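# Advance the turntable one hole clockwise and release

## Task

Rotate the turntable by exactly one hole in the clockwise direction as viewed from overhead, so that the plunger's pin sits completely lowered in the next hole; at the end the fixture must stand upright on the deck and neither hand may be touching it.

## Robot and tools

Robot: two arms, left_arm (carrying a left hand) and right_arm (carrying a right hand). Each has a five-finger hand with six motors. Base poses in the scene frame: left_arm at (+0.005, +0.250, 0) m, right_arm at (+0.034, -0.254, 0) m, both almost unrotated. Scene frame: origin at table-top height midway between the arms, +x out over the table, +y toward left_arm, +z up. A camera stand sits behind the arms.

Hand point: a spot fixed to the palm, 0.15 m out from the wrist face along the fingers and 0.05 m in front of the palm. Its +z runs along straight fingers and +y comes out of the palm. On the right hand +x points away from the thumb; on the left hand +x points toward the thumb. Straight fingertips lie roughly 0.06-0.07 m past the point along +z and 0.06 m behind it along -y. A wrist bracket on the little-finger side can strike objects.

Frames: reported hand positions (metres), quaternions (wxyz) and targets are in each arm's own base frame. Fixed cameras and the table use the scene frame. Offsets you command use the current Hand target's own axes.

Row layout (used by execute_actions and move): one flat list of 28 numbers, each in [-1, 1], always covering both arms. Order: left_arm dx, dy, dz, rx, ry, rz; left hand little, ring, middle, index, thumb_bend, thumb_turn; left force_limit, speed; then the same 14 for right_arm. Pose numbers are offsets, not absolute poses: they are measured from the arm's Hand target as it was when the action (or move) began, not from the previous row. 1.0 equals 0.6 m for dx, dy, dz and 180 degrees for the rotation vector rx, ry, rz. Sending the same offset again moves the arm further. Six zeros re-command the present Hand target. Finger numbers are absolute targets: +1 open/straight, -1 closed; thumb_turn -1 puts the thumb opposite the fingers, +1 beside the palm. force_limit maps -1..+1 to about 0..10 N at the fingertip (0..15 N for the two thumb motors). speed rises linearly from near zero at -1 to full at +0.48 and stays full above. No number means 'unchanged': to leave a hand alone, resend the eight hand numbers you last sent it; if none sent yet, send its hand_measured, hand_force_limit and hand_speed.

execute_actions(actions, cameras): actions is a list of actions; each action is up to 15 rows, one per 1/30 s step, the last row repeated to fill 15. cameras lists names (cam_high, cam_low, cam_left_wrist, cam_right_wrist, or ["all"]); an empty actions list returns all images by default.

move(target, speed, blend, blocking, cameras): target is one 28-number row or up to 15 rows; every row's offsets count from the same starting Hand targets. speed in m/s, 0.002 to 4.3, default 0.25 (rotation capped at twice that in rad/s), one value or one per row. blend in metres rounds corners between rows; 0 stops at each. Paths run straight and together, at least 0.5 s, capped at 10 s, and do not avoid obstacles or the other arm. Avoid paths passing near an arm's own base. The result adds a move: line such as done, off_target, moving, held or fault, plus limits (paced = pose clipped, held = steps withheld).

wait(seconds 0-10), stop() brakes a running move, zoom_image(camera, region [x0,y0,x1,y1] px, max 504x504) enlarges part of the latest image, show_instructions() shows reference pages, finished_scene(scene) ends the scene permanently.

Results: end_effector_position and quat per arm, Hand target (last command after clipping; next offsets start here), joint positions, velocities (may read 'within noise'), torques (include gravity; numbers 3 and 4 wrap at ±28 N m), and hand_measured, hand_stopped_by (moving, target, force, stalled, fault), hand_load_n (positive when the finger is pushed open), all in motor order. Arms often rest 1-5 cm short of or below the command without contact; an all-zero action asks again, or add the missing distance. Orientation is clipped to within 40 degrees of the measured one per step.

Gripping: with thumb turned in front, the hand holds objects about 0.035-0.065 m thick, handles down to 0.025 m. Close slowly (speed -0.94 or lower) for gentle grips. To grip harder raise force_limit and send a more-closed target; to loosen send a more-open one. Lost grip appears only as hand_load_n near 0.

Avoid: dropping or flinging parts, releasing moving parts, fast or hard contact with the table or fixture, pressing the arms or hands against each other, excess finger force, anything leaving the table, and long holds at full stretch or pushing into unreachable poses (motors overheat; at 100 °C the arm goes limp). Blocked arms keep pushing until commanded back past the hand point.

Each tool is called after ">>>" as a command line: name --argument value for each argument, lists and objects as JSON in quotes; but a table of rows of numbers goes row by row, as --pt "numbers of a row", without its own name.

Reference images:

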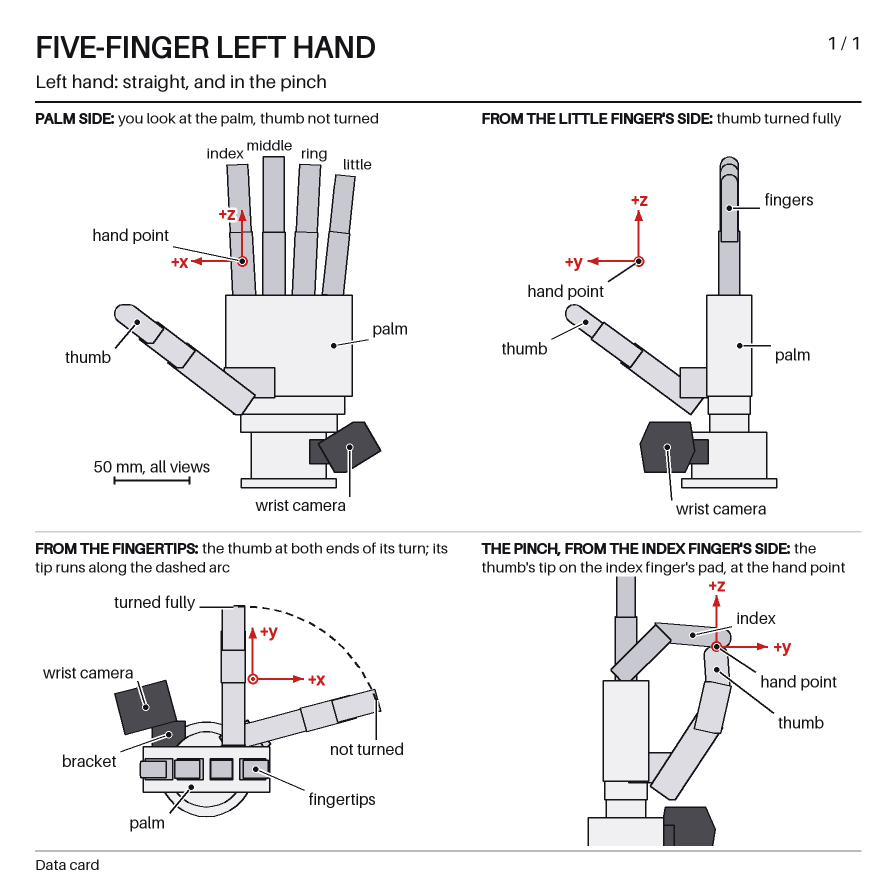

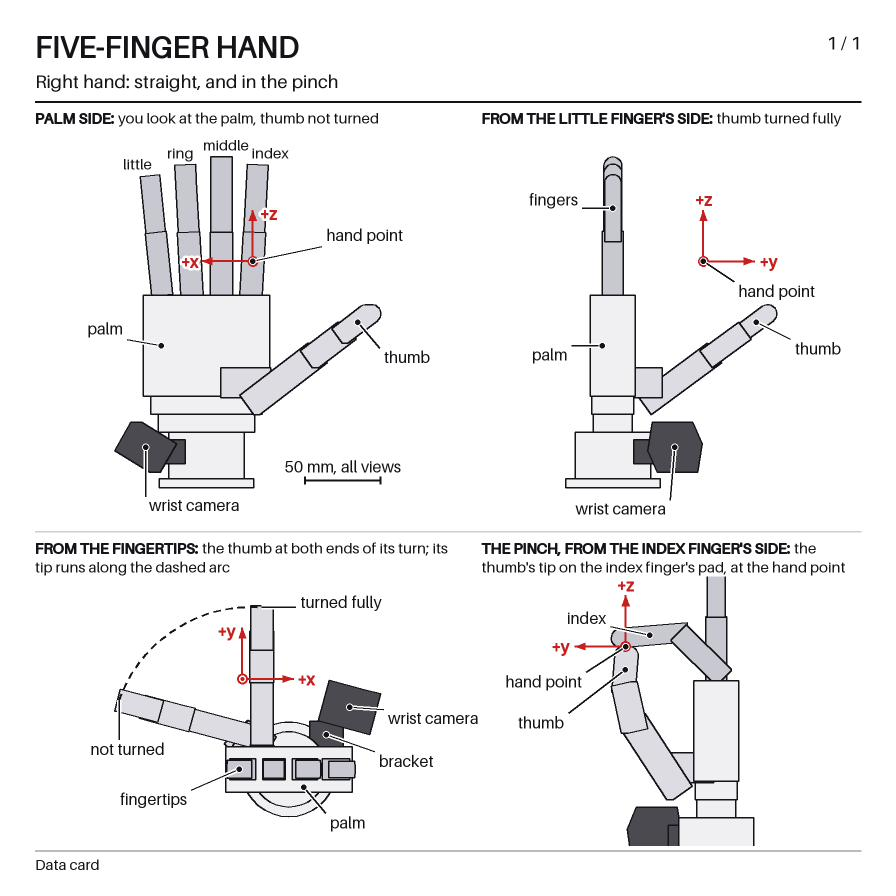

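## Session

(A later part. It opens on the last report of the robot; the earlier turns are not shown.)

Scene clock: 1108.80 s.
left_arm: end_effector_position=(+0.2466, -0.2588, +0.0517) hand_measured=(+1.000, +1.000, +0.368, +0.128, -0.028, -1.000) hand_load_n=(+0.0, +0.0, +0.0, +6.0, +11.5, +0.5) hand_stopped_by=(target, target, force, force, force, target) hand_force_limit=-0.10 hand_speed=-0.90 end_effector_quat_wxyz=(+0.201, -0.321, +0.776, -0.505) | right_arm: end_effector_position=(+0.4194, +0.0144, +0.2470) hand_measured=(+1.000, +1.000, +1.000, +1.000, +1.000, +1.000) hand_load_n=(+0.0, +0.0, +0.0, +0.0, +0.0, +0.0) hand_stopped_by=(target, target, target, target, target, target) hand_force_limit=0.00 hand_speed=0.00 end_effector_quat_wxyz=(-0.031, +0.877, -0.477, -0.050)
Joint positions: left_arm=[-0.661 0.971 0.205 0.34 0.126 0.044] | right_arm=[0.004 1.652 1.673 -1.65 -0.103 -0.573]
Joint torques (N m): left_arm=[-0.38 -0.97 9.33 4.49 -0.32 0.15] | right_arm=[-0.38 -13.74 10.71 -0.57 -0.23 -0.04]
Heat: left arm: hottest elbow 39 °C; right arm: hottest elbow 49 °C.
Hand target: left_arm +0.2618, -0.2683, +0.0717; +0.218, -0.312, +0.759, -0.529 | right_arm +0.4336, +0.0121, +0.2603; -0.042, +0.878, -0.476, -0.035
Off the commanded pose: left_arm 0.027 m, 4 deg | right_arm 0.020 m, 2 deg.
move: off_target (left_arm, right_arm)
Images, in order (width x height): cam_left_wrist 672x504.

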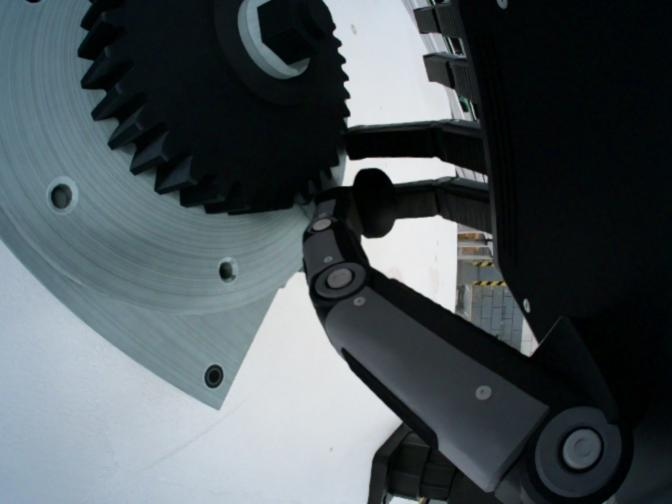

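>>> move --target '[0,0,0,0,0,0,1,1,-0.4,-0.4,-0.5,-1,-0.1,-0.9,-0.2253,0.09,0.2128,0.2888,-0.1124,-0.2471,1,1,1,1,1,1,0,0]' --speed 0.15 --cameras '["all"]'

Scene clock: 1189.60 s.
left_arm: end_effector_position=(+0.2467, -0.2588, +0.0518) hand_measured=(+1.000, +1.000, +0.368, +0.128, -0.028, -1.000) hand_load_n=(+0.0, +0.0, +0.0, +6.0, +11.0, +0.5) hand_stopped_by=(target, target, force, force, force, target) hand_force_limit=-0.10 hand_speed=-0.90 end_effector_quat_wxyz=(+0.201, -0.321, +0.776, -0.505) | right_arm: end_effector_position=(+0.3067, +0.1129, +0.1381) hand_measured=(+1.000, +1.000, +1.000, +1.000, +1.000, +1.000) hand_load_n=(+0.0, +0.0, +0.0, +0.0, +0.0, -0.5) hand_stopped_by=(target, target, target, target, target, target) hand_force_limit=0.00 hand_speed=0.00 end_effector_quat_wxyz=(-0.497, +0.864, -0.080, +0.026)
Joint positions: left_arm=[-0.661 0.971 0.205 0.34 0.126 0.044] | right_arm=[-0.087 1.238 0.834 -1.068 -1.039 -1.416]
Joint torques (N m): left_arm=[-0.67 -1.9 9.7 4.3 -0.32 0.13] | right_arm=[-0.91 -8.53 6.86 0.4 -0.8 -0.02]
Heat: left arm: hottest elbow 38 °C; right arm: hottest elbow 49 °C.
Hand target: left_arm +0.2619, -0.2684, +0.0718; +0.218, -0.312, +0.759, -0.529 | right_arm +0.3118, +0.1089, +0.1447; -0.498, +0.863, -0.075, +0.044
Off the commanded pose: left_arm 0.027 m, 4 deg | right_arm 0.009 m, 2 deg.
move: off_target (left_arm)

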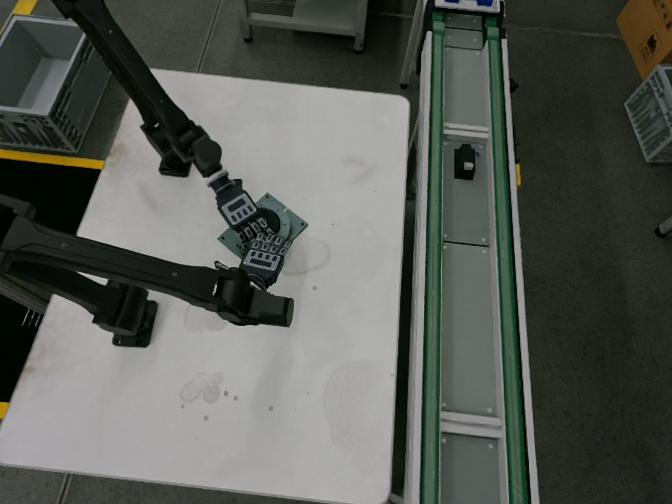

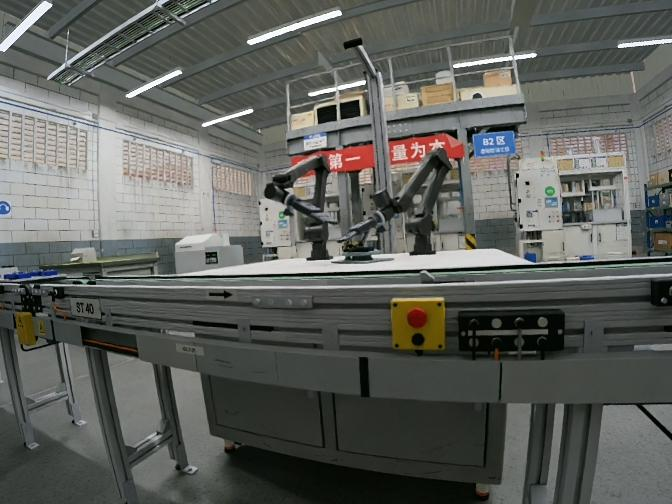

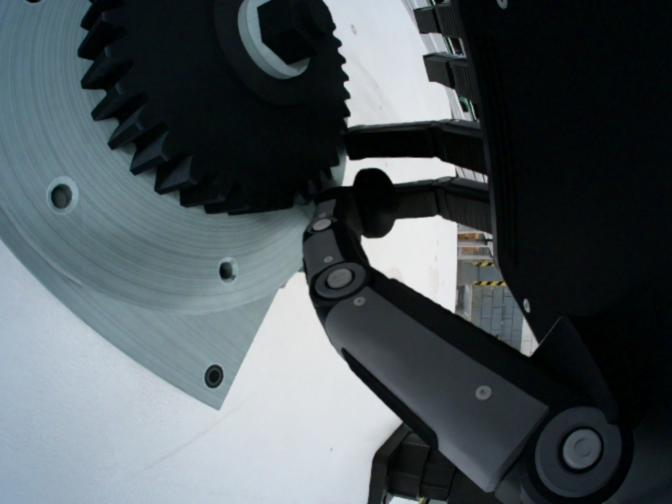

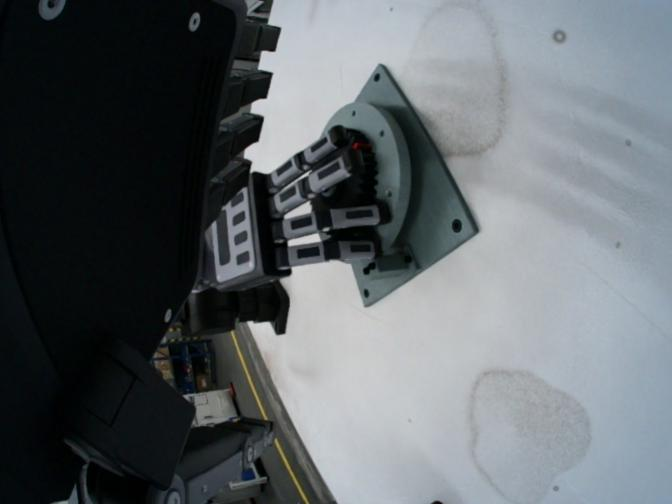

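>>> zoom_image --camera "cam_right_wrist" --region '[240, 90, 480, 310]'

>>> zoom_image --camera "cam_right_wrist" --region '[320, 190, 420, 290]'

Scaled by 2.100 from the camera's 672x504 image, which has a finer 960x720 frame.

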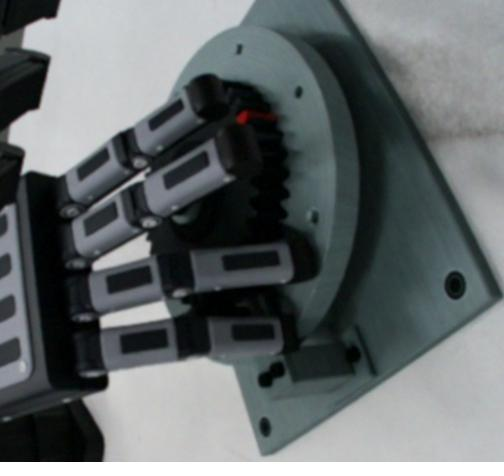

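Scaled by 5.040 from the camera's 672x504 image, which has a finer 960x720 frame.

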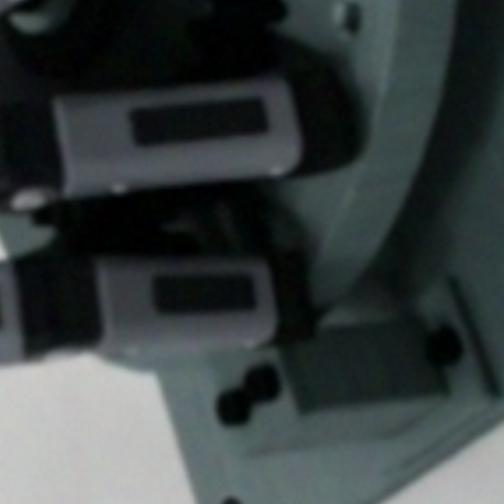

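>>> move --pt "0 0 0 0 0 0 1 1 -0.4 -0.4 -0.5 -1 -0.1 -0.9 0.0612 -0.223 0.0028 -0.2955 0.1882 0.3259 1 1 1 1 -1 -1 0 0" --pt "0 0 0 0 0 0 1 1 -0.4 -0.4 -0.5 -1 -0.1 -0.9 0.0311 -0.3557 0.233 -0.2955 0.1882 0.3259 1 1 1 1 -1 -1 0 0" --pt "0 0 0 0 0 0 1 1 -0.4 -0.4 -0.5 -1 -0.1 -0.9 -0.055 -0.2038 0.2853 -0.2955 0.1882 0.3259 1 1 1 1 -1 -1 0 0" --speed 0.2 --blend 0.03 --cameras '["all"]'

Scene clock: 1315.20 s.
left_arm: end_effector_position=(+0.2467, -0.2588, +0.0518) hand_measured=(+1.000, +1.000, +0.368, +0.128, -0.028, -1.000) hand_load_n=(+0.0, +0.0, +0.0, +5.5, +11.5, +0.5) hand_stopped_by=(target, target, force, force, force, target) hand_force_limit=-0.10 hand_speed=-0.90 end_effector_quat_wxyz=(+0.201, -0.321, +0.776, -0.505) | right_arm: end_effector_position=(+0.3155, +0.3146, +0.1539) hand_measured=(+1.000, +1.000, +1.000, +1.000, -0.936, -1.000) hand_load_n=(+0.0, +0.0, +0.0, +0.0, +8.5, +1.0) hand_stopped_by=(target, target, target, target, force, target) hand_force_limit=0.00 hand_speed=0.00 end_effector_quat_wxyz=(+0.018, +0.793, -0.609, -0.005)
Joint positions: left_arm=[-0.661 0.971 0.205 0.34 0.126 0.044] | right_arm=[0.667 1.658 1.443 -1.393 -0.002 0.407]
Joint torques (N m): left_arm=[-0.5 -1.38 9.48 4.51 -0.29 0.13] | right_arm=[1.14 -16.56 7.13 0.21 -0.02 0.11]
Heat: left arm: hottest elbow 37 °C; right arm: hottest elbow 43 °C.
Hand target: left_arm +0.2619, -0.2684, +0.0718; +0.218, -0.312, +0.759, -0.529 | right_arm +0.3156, +0.3208, +0.1651; +0.000, +0.794, -0.608, +0.000
Off the commanded pose: left_arm 0.027 m, 4 deg | right_arm 0.013 m, 2 deg.
move: off_target (left_arm, right_arm)

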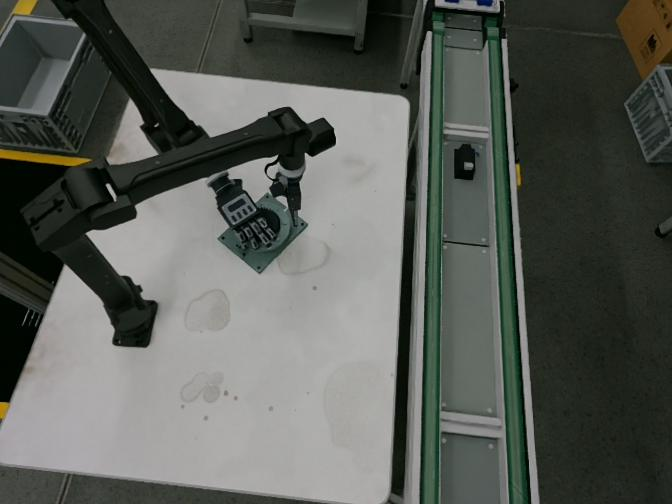

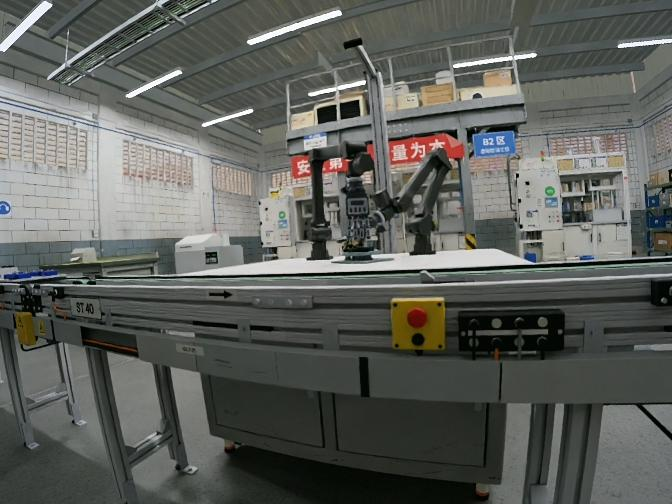

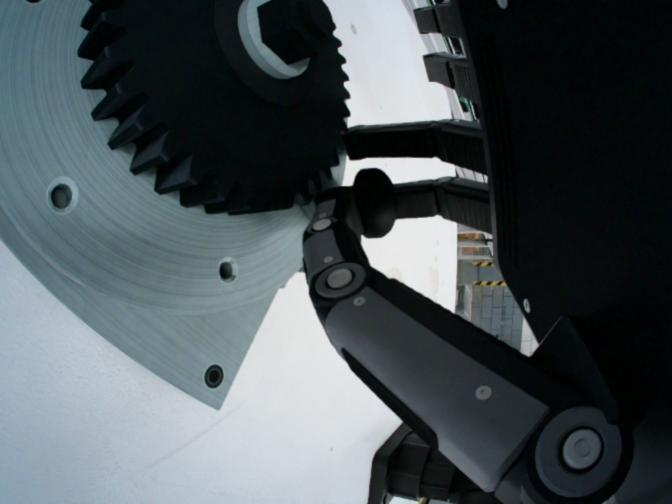

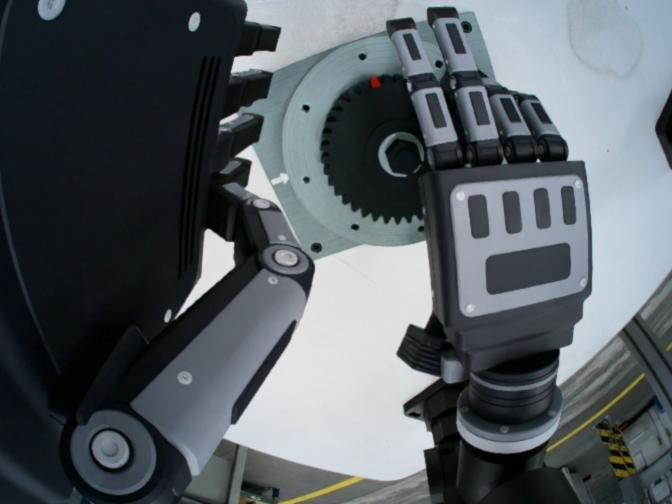

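>>> move --target '[0,0,0,0,0,0,1,1,-0.4,-0.4,-0.5,-1,-0.1,-0.9,0,0,0.058,0,0,0,1,1,1,1,-0.85,-1,0,0]' --speed 0.1 --cameras '["cam_high","cam_low","cam_right_wrist"]'

>>> zoom_image --camera "cam_right_wrist" --region '[180, 0, 430, 250]'

>>> zoom_image --camera "cam_low" --region '[310, 200, 430, 280]'

Scene clock: 1339.30 s.
left_arm: end_effector_position=(+0.2467, -0.2588, +0.0518) hand_measured=(+1.000, +1.000, +0.368, +0.128, -0.028, -1.000) hand_load_n=(+0.0, +0.0, +0.0, +6.0, +11.5, +0.5) hand_stopped_by=(target, target, force, force, force, target) hand_force_limit=-0.10 hand_speed=-0.90 end_effector_quat_wxyz=(+0.201, -0.321, +0.776, -0.505) | right_arm: end_effector_position=(+0.3155, +0.3146, +0.1286) hand_measured=(+1.000, +1.000, +1.000, +1.000, -0.850, -1.000) hand_load_n=(+0.0, +0.0, +0.0, +0.0, +0.0, +0.0) hand_stopped_by=(target, target, target, target, target, target) hand_force_limit=0.00 hand_speed=0.00 end_effector_quat_wxyz=(+0.007, +0.793, -0.610, -0.003)
Joint positions: left_arm=[-0.661 0.971 0.205 0.34 0.126 0.044] | right_arm=[0.667 1.658 1.377 -1.305 -0.002 0.407]
Joint torques (N m): left_arm=[-0.44 -2.08 9.5 4.75 -0.3 0.07] | right_arm=[0.79 -14.62 6.95 0.34 -0.02 0.1]
Heat: left arm: hottest elbow 37 °C; right arm: hottest elbow 44 °C.
Hand target: left_arm +0.2619, -0.2684, +0.0718; +0.218, -0.312, +0.759, -0.529 | right_arm +0.3157, +0.3208, +0.1302; +0.000, +0.794, -0.608, +0.000
Off the commanded pose: left_arm 0.027 m, 4 deg | right_arm 0.006 m, 1 deg.
move: off_target (left_arm)
Images, in order (width x height): cam_high 672x504, cam_low 672x504, cam_right_wrist 672x504.

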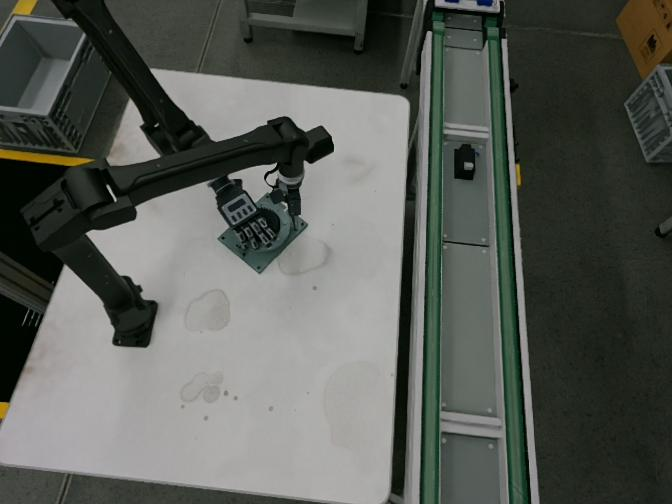

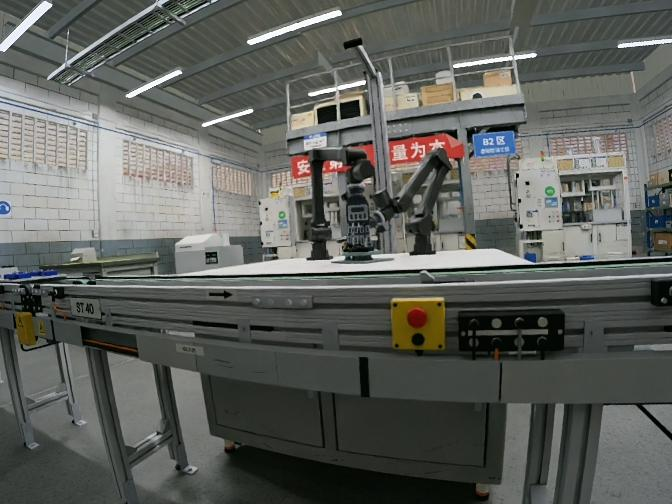

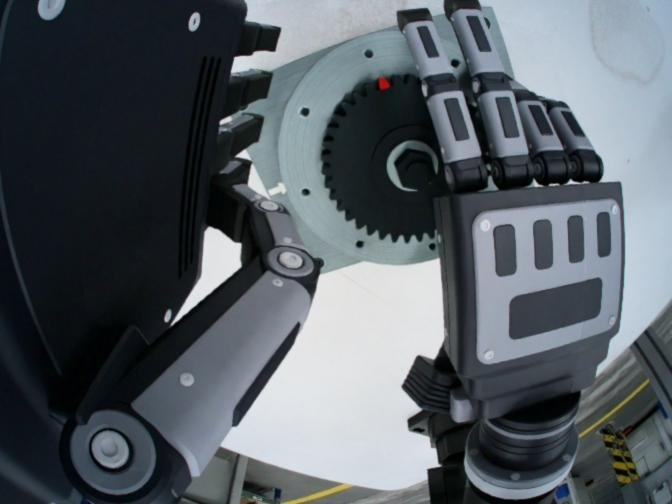

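Scaled by 2.016 from the camera's 672x504 image, which has a finer 960x720 frame.

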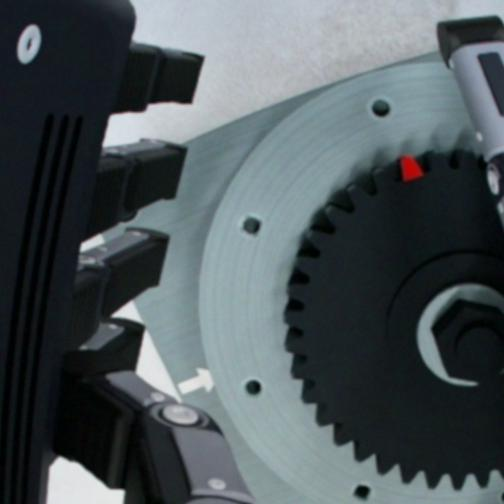

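Scaled by 4.200 from the camera's 672x504 image, which has a finer 960x720 frame.

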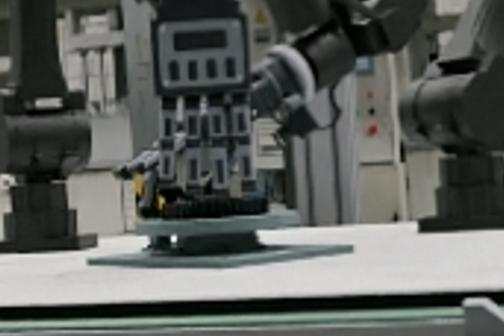

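>>> move --target '[0,0,0,0,0,0,1,1,-0.4,-0.4,-0.5,-1,-0.1,-0.9,0,0,0.02,0,0,0,1,1,1,1,-0.85,-1,0,0]' --speed 0.1 --cameras '["cam_low","cam_right_wrist"]'

>>> zoom_image --camera "cam_low" --region '[330, 220, 410, 275]'

Scene clock: 1352.03 s.
left_arm: end_effector_position=(+0.2467, -0.2588, +0.0518) hand_measured=(+1.000, +1.000, +0.368, +0.128, -0.028, -1.000) hand_load_n=(+0.0, -0.5, +0.0, +5.5, +11.5, +0.5) hand_stopped_by=(target, target, force, force, force, target) hand_force_limit=-0.10 hand_speed=-0.90 end_effector_quat_wxyz=(+0.201, -0.321, +0.776, -0.505) | right_arm: end_effector_position=(+0.3157, +0.3147, +0.1205) hand_measured=(+1.000, +1.000, +1.000, +1.000, -0.850, -1.000) hand_load_n=(+0.0, +0.0, +0.0, +0.0, +0.0, +0.0) hand_stopped_by=(target, target, target, target, target, target) hand_force_limit=0.00 hand_speed=0.00 end_effector_quat_wxyz=(+0.002, +0.793, -0.610, -0.001)
Joint positions: left_arm=[-0.661 0.971 0.205 0.34 0.126 0.044] | right_arm=[0.667 1.658 1.356 -1.274 -0.001 0.407]
Joint torques (N m): left_arm=[-0.5 -0.91 9.47 4.62 -0.22 0.13] | right_arm=[0.73 -13.86 6.9 0.34 -0.02 0.11]
Heat: left arm: hottest elbow 37 °C; right arm: hottest elbow 42 °C.
Hand target: left_arm +0.2619, -0.2684, +0.0718; +0.218, -0.312, +0.759, -0.529 | right_arm +0.3157, +0.3207, +0.1183; +0.000, +0.794, -0.608, +0.001
Off the commanded pose: left_arm 0.027 m, 4 deg | right_arm 0.006 m, 0 deg.
move: off_target (left_arm)
Images, in order (width x height): cam_low 672x504, cam_right_wrist 672x504.

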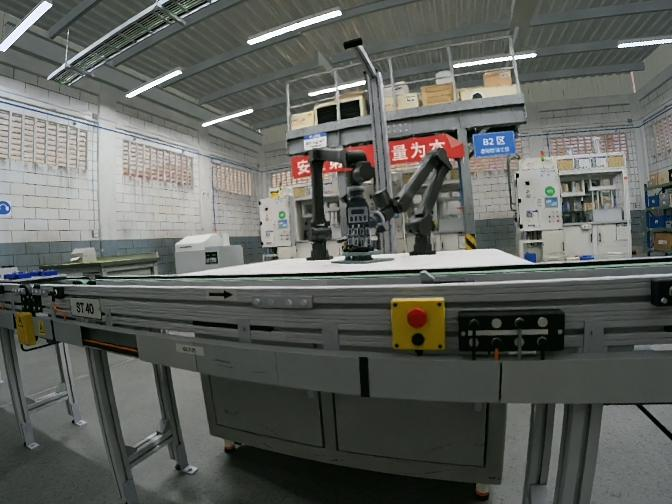

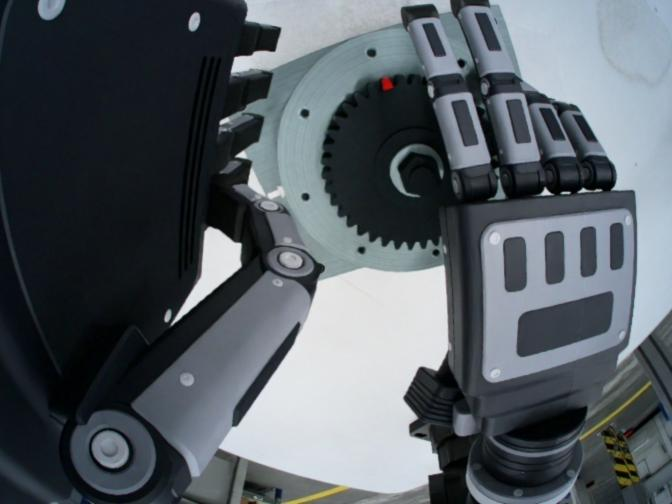

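Scaled by 6.300 from the camera's 672x504 image, which has a finer 960x720 frame.

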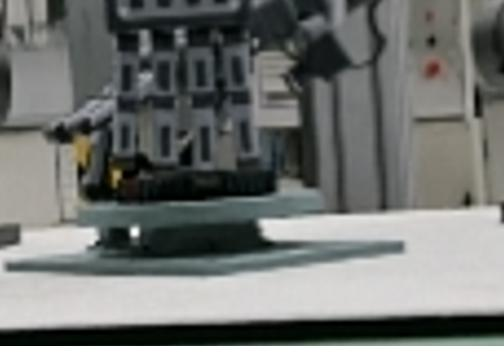

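>>> move --target '[0,0,0,0,0,0,1,1,-0.4,-0.4,-0.5,-1,-0.1,-0.9,0,0,0.0133,0,0,0,1,1,1,1,-0.85,-1,0,0]' --speed 0.05 --cameras '["cam_low"]'

>>> zoom_image --camera "cam_low" --region '[330, 220, 410, 275]'

>>> move --target '[0,0,0,0,0,0,1,1,-0.4,-0.4,-0.5,-1,-0.1,-0.9,0,0.035,0,0,0,0,1,1,1,1,-0.85,-1,0,0]' --speed 0.05 --cameras '["cam_low","cam_right_wrist"]'

Scene clock: 1366.23 s.
left_arm: end_effector_position=(+0.2467, -0.2588, +0.0518) hand_measured=(+1.000, +1.000, +0.368, +0.128, -0.028, -1.000) hand_load_n=(+0.0, +0.0, +0.0, +6.0, +11.5, +0.5) hand_stopped_by=(target, target, force, force, force, target) hand_force_limit=-0.10 hand_speed=-0.90 end_effector_quat_wxyz=(+0.201, -0.321, +0.776, -0.505) | right_arm: end_effector_position=(+0.3157, +0.3147, +0.1149) hand_measured=(+1.000, +1.000, +1.000, +1.000, -0.850, -1.000) hand_load_n=(+0.0, +0.0, +0.0, +0.0, +0.0, +0.0) hand_stopped_by=(target, target, target, target, target, target) hand_force_limit=0.00 hand_speed=0.00 end_effector_quat_wxyz=(+0.000, +0.793, -0.610, -0.001)
Joint positions: left_arm=[-0.661 0.971 0.205 0.34 0.126 0.044] | right_arm=[0.667 1.659 1.343 -1.255 -0.001 0.407]
Joint torques (N m): left_arm=[-0.38 -1.67 9.65 4.64 -0.36 0.12] | right_arm=[0.79 -13.27 6.87 0.29 -0.02 0.1]
Heat: left arm: hottest elbow 37 °C; right arm: hottest elbow 42 °C.
Hand target: left_arm +0.2619, -0.2684, +0.0718; +0.218, -0.312, +0.759, -0.529 | right_arm +0.3157, +0.3207, +0.1102; +0.000, +0.794, -0.608, +0.001
Off the commanded pose: left_arm 0.027 m, 4 deg | right_arm 0.008 m, 0 deg.
move: off_target (left_arm)
Images, in order (width x height): cam_low 672x504.

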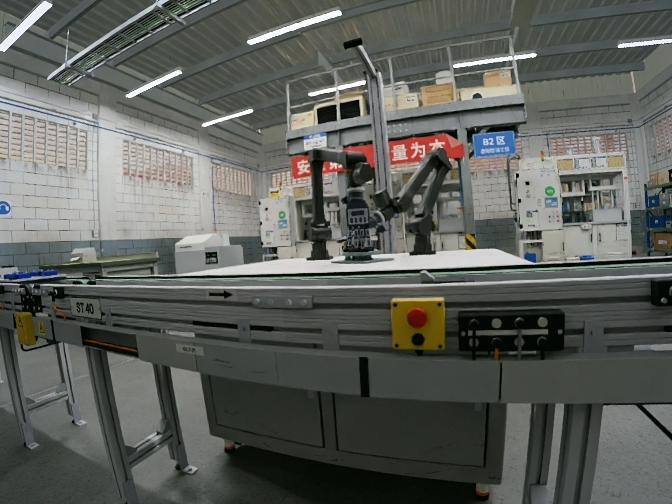

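Scaled by 6.300 from the camera's 672x504 image, which has a finer 960x720 frame.

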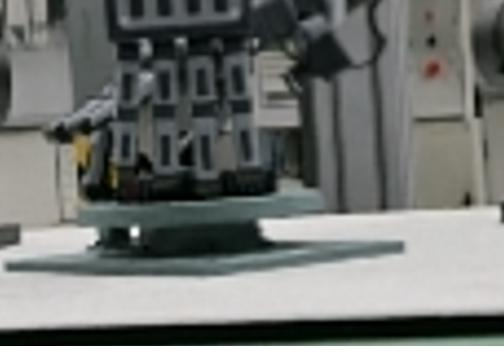

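Scene clock: 1367.20 s.
left_arm: end_effector_position=(+0.2467, -0.2588, +0.0518) hand_measured=(+1.000, +1.000, +0.368, +0.128, -0.028, -1.000) hand_load_n=(+0.5, -0.5, +0.0, +6.0, +11.5, +0.5) hand_stopped_by=(target, target, force, force, force, target) hand_force_limit=-0.10 hand_speed=-0.90 end_effector_quat_wxyz=(+0.201, -0.321, +0.776, -0.505) | right_arm: end_effector_position=(+0.3072, +0.3117, +0.1028) hand_measured=(+1.000, +1.000, +1.000, +1.000, -0.850, -1.000) hand_load_n=(+0.0, +0.0, +0.5, +0.0, +0.0, +0.0) hand_stopped_by=(target, target, target, target, target, target) hand_force_limit=0.00 hand_speed=0.00 end_effector_quat_wxyz=(+0.002, +0.789, -0.614, +0.002)
Joint positions: left_arm=[-0.661 0.971 0.205 0.34 0.126 0.044] | right_arm=[0.675 1.649 1.297 -1.223 0.005 0.426]
Joint torques (N m): left_arm=[-0.91 -1.85 9.33 4.51 -0.29 0.04] | right_arm=[1.49 -16.26 5.81 -0.57 -0.23 0.07]
Heat: left arm: hottest elbow 37 °C; right arm: hottest elbow 42 °C.
Hand target: left_arm +0.2619, -0.2684, +0.0718; +0.218, -0.312, +0.759, -0.529 | right_arm +0.2955, +0.3152, +0.1102; +0.000, +0.794, -0.608, +0.000
Off the commanded pose: left_arm 0.027 m, 4 deg | right_arm 0.014 m, 1 deg.
move: off_target (left_arm, right_arm)
Images, in order (width x height): cam_low 672x504, cam_right_wrist 672x504.

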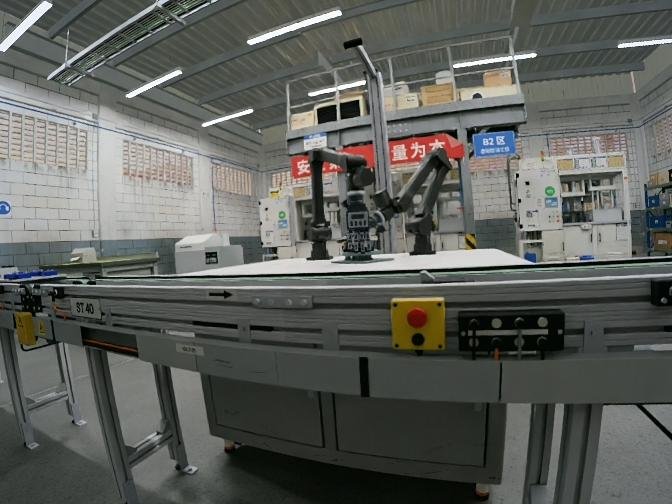

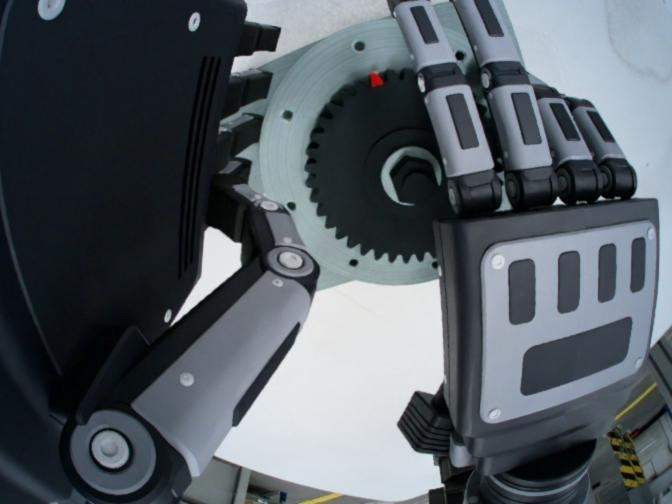

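>>> move --target '[0,0,0,0,0,0,1,1,-0.4,-0.4,-0.5,-1,-0.1,-0.9,0,0.01,-0.02,0,0,0,1,1,1,1,-0.85,-1,0,0]' --speed 0.05 --cameras '["cam_low","cam_right_wrist"]'

>>> zoom_image --camera "cam_low" --region '[330, 220, 410, 275]'

>>> zoom_image --camera "cam_right_wrist" --region '[180, 0, 430, 250]'

Scene clock: 1380.20 s.
left_arm: end_effector_position=(+0.2467, -0.2588, +0.0518) hand_measured=(+1.000, +1.000, +0.368, +0.128, -0.028, -1.000) hand_load_n=(+0.0, +0.0, +0.0, +5.5, +11.5, +0.5) hand_stopped_by=(target, target, force, force, force, target) hand_force_limit=-0.10 hand_speed=-0.90 end_effector_quat_wxyz=(+0.201, -0.321, +0.776, -0.505) | right_arm: end_effector_position=(+0.3068, +0.3122, +0.1034) hand_measured=(+1.000, +1.000, +1.000, +1.000, -0.850, -1.000) hand_load_n=(+0.0, +0.0, +0.5, +0.0, +0.0, +0.0) hand_stopped_by=(target, target, target, target, target, target) hand_force_limit=0.00 hand_speed=0.00 end_effector_quat_wxyz=(+0.002, +0.788, -0.615, +0.004)
Joint positions: left_arm=[-0.661 0.971 0.205 0.34 0.126 0.044] | right_arm=[0.677 1.647 1.296 -1.223 0.008 0.432]
Joint torques (N m): left_arm=[-0.15 -2.08 9.51 4.33 -0.28 0.13] | right_arm=[1.55 -18.02 6.13 -1.77 -0.34 0.08]
Heat: left arm: hottest elbow 37 °C; right arm: hottest elbow 42 °C.
Hand target: left_arm +0.2619, -0.2684, +0.0718; +0.218, -0.312, +0.759, -0.529 | right_arm +0.2896, +0.3137, +0.1222; +0.000, +0.794, -0.608, +0.000
Off the commanded pose: left_arm 0.027 m, 4 deg | right_arm 0.025 m, 1 deg.
move: off_target (left_arm, right_arm)
Images, in order (width x height): cam_low 672x504, cam_right_wrist 672x504.

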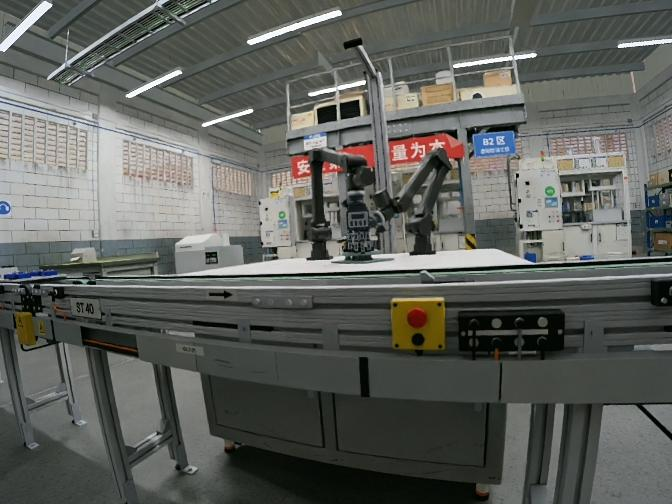

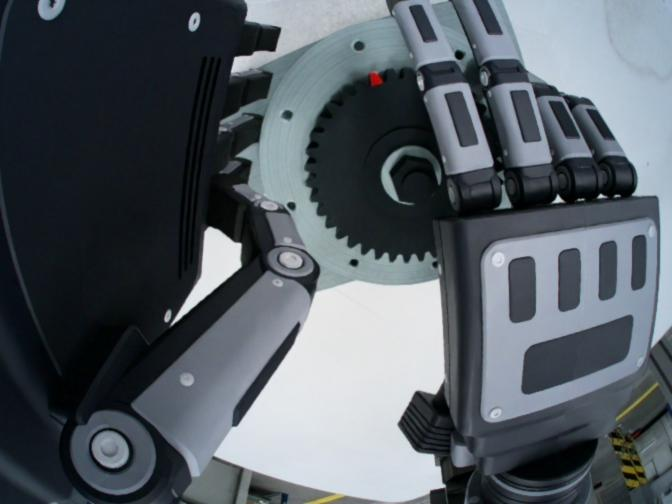

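Scaled by 6.300 from the camera's 672x504 image, which has a finer 960x720 frame.

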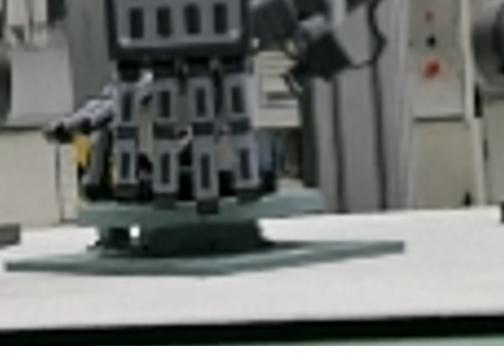

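Scaled by 2.016 from the camera's 672x504 image, which has a finer 960x720 frame.

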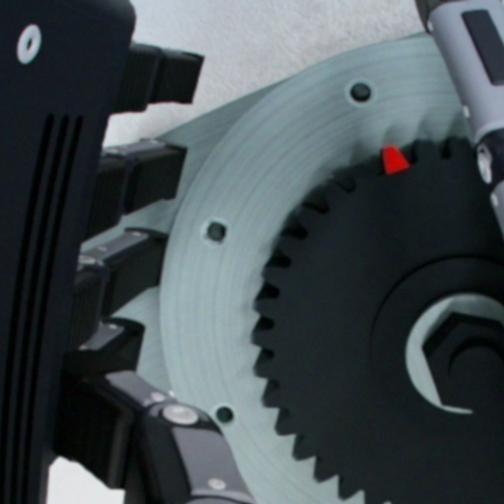

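>>> move --pt "0 0 0 0 0 0 1 1 -0.4 -0.4 -0.5 -1 -0.1 -0.9 0 -0.0427 -0.02 0 0 0 1 1 1 1 -0.85 -1 0 0" --pt "0 0 0 0 0 0 1 1 -0.4 -0.4 -0.5 -1 -0.1 -0.9 0 -0.0427 -0.03 0 0 0 1 1 1 1 -0.85 -1 0 0" --pt "0 0 0 0 0 0 1 1 -0.4 -0.4 -0.5 -1 -0.1 -0.9 0 -0.005 -0.03 0 0 0 1 1 1 1 -0.85 -1 0 0" --speed 0.06 --cameras '["cam_low","cam_right_wrist"]'

>>> zoom_image --camera "cam_low" --region '[330, 220, 410, 275]'

>>> zoom_image --camera "cam_right_wrist" --region '[180, 0, 430, 250]'

Scene clock: 1404.23 s.
left_arm: end_effector_position=(+0.2467, -0.2588, +0.0518) hand_measured=(+1.000, +1.000, +0.368, +0.128, -0.028, -1.000) hand_load_n=(+0.0, +0.0, +0.0, +5.5, +11.5, +0.5) hand_stopped_by=(target, target, force, force, force, target) hand_force_limit=-0.10 hand_speed=-0.90 end_effector_quat_wxyz=(+0.201, -0.321, +0.776, -0.505) | right_arm: end_effector_position=(+0.2937, +0.3093, +0.1277) hand_measured=(+1.000, +1.000, +1.000, +1.000, -0.850, -1.000) hand_load_n=(+0.0, +0.0, +0.0, +0.0, +0.0, +0.0) hand_stopped_by=(target, target, target, target, target, target) hand_force_limit=0.00 hand_speed=0.00 end_effector_quat_wxyz=(+0.017, +0.793, -0.609, -0.003)
Joint positions: left_arm=[-0.661 0.971 0.205 0.34 0.126 0.044] | right_arm=[0.689 1.622 1.328 -1.312 0.002 0.427]
Joint torques (N m): left_arm=[-0.56 -1.03 9.5 4.45 -0.33 0.14] | right_arm=[0.73 -16.26 6.9 0.03 -0.14 0.11]
Heat: left arm: hottest elbow 37 °C; right arm: hottest elbow 42 °C.
Hand target: left_arm +0.2619, -0.2684, +0.0718; +0.218, -0.312, +0.759, -0.529 | right_arm +0.2926, +0.3144, +0.1402; +0.000, +0.794, -0.608, +0.000
Off the commanded pose: left_arm 0.027 m, 4 deg | right_arm 0.014 m, 2 deg.
move: off_target (left_arm, right_arm)
Images, in order (width x height): cam_low 672x504, cam_right_wrist 672x504.

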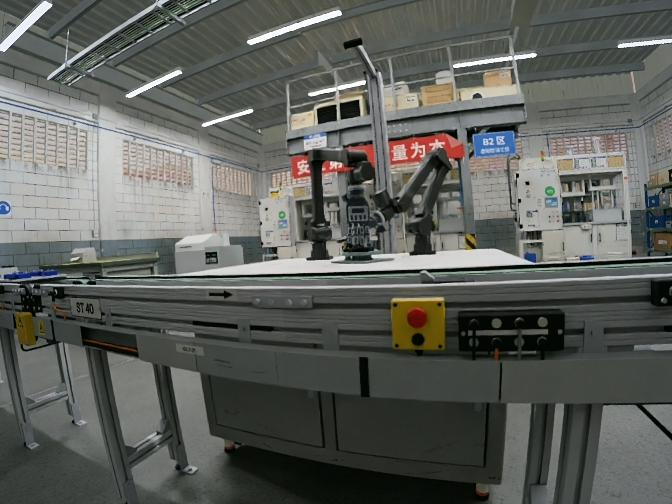

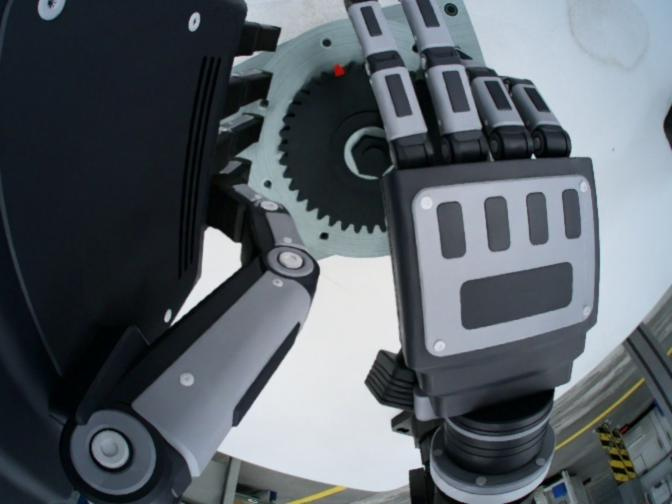

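Scaled by 6.300 from the camera's 672x504 image, which has a finer 960x720 frame.

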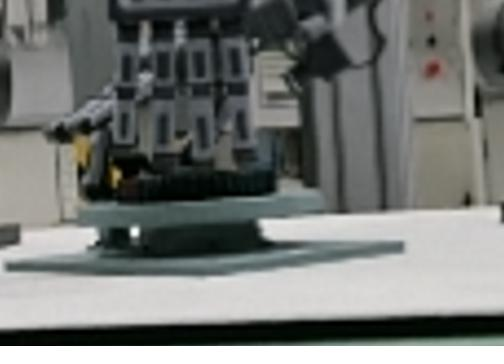

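Scaled by 2.016 from the camera's 672x504 image, which has a finer 960x720 frame.

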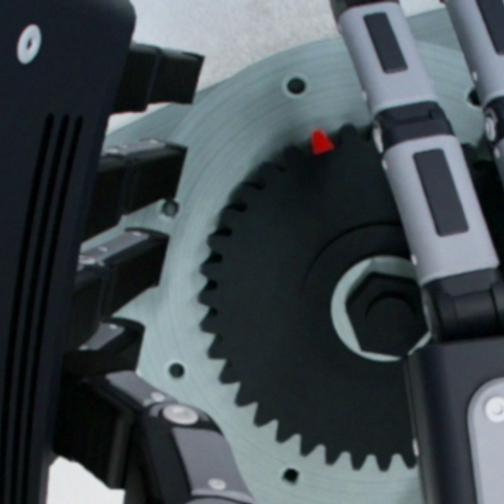

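>>> move --pt "0 0 0 0 0 0 1 1 -0.4 -0.4 -0.5 -1 -0.1 -0.9 -0.0333 0 0 0 0 0 1 1 1 1 -0.85 -1 0 0" --pt "0 0 0 0 0 0 1 1 -0.4 -0.4 -0.5 -1 -0.1 -0.9 -0.0333 0 0.037 0 0 0 1 1 1 1 -0.85 -1 0 0" --speed 0.06 --cameras '["cam_low","cam_right_wrist"]'

>>> zoom_image --camera "cam_low" --region '[330, 220, 410, 275]'

>>> zoom_image --camera "cam_right_wrist" --region '[180, 0, 430, 250]'

Scene clock: 1438.90 s.
left_arm: end_effector_position=(+0.2467, -0.2588, +0.0518) hand_measured=(+1.000, +1.000, +0.368, +0.128, -0.028, -1.000) hand_load_n=(+0.0, +0.0, +0.0, +5.5, +11.5, +0.5) hand_stopped_by=(target, target, force, force, force, target) hand_force_limit=-0.10 hand_speed=-0.90 end_effector_quat_wxyz=(+0.201, -0.321, +0.776, -0.505) | right_arm: end_effector_position=(+0.2875, +0.3275, +0.1211) hand_measured=(+1.000, +1.000, +1.000, +1.000, -0.850, -1.000) hand_load_n=(+0.0, +0.0, +0.0, +0.0, +0.5, +0.0) hand_stopped_by=(target, target, target, target, target, target) hand_force_limit=0.00 hand_speed=0.00 end_effector_quat_wxyz=(+0.002, +0.793, -0.609, +0.000)
Joint positions: left_arm=[-0.661 0.971 0.205 0.34 0.126 0.044] | right_arm=[0.727 1.622 1.314 -1.265 0.001 0.466]
Joint torques (N m): left_arm=[-0.38 -1.67 9.5 4.56 -0.27 0.11] | right_arm=[0.67 -12.81 6.93 0.28 -0.11 0.1]
Heat: left arm: hottest elbow 37 °C; right arm: hottest elbow 41 °C.
Hand target: left_arm +0.2619, -0.2684, +0.0718; +0.218, -0.312, +0.759, -0.529 | right_arm +0.2874, +0.3338, +0.1180; +0.000, +0.794, -0.608, +0.000
Off the commanded pose: left_arm 0.027 m, 4 deg | right_arm 0.007 m, 0 deg.
move: off_target (left_arm)
Images, in order (width x height): cam_low 672x504, cam_right_wrist 672x504.

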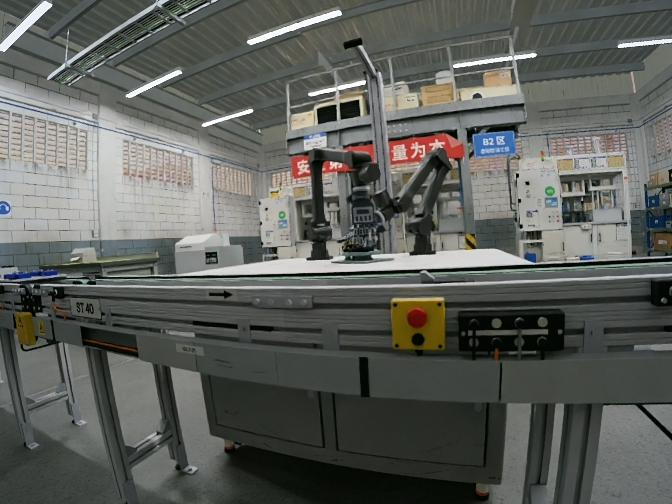

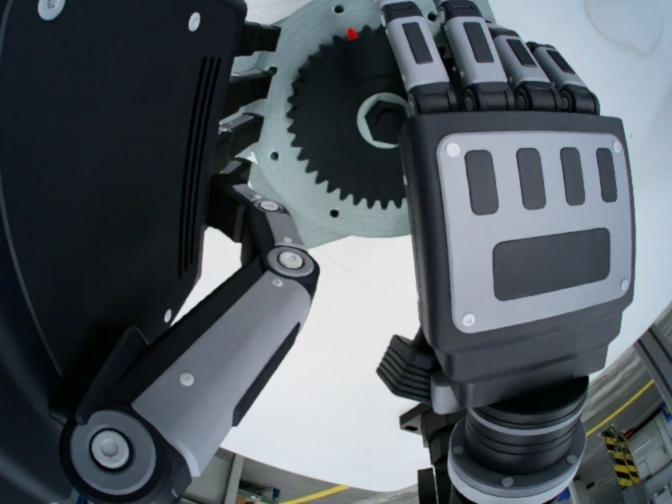

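Scaled by 6.300 from the camera's 672x504 image, which has a finer 960x720 frame.

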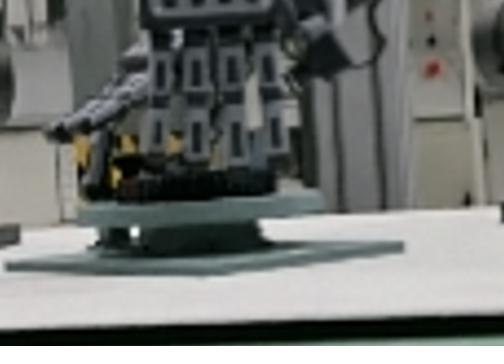

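Scaled by 2.016 from the camera's 672x504 image, which has a finer 960x720 frame.

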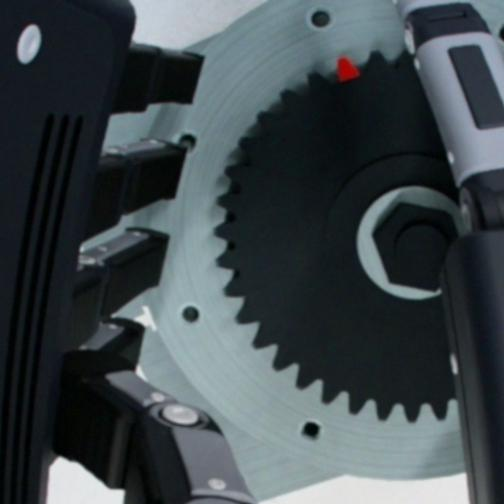

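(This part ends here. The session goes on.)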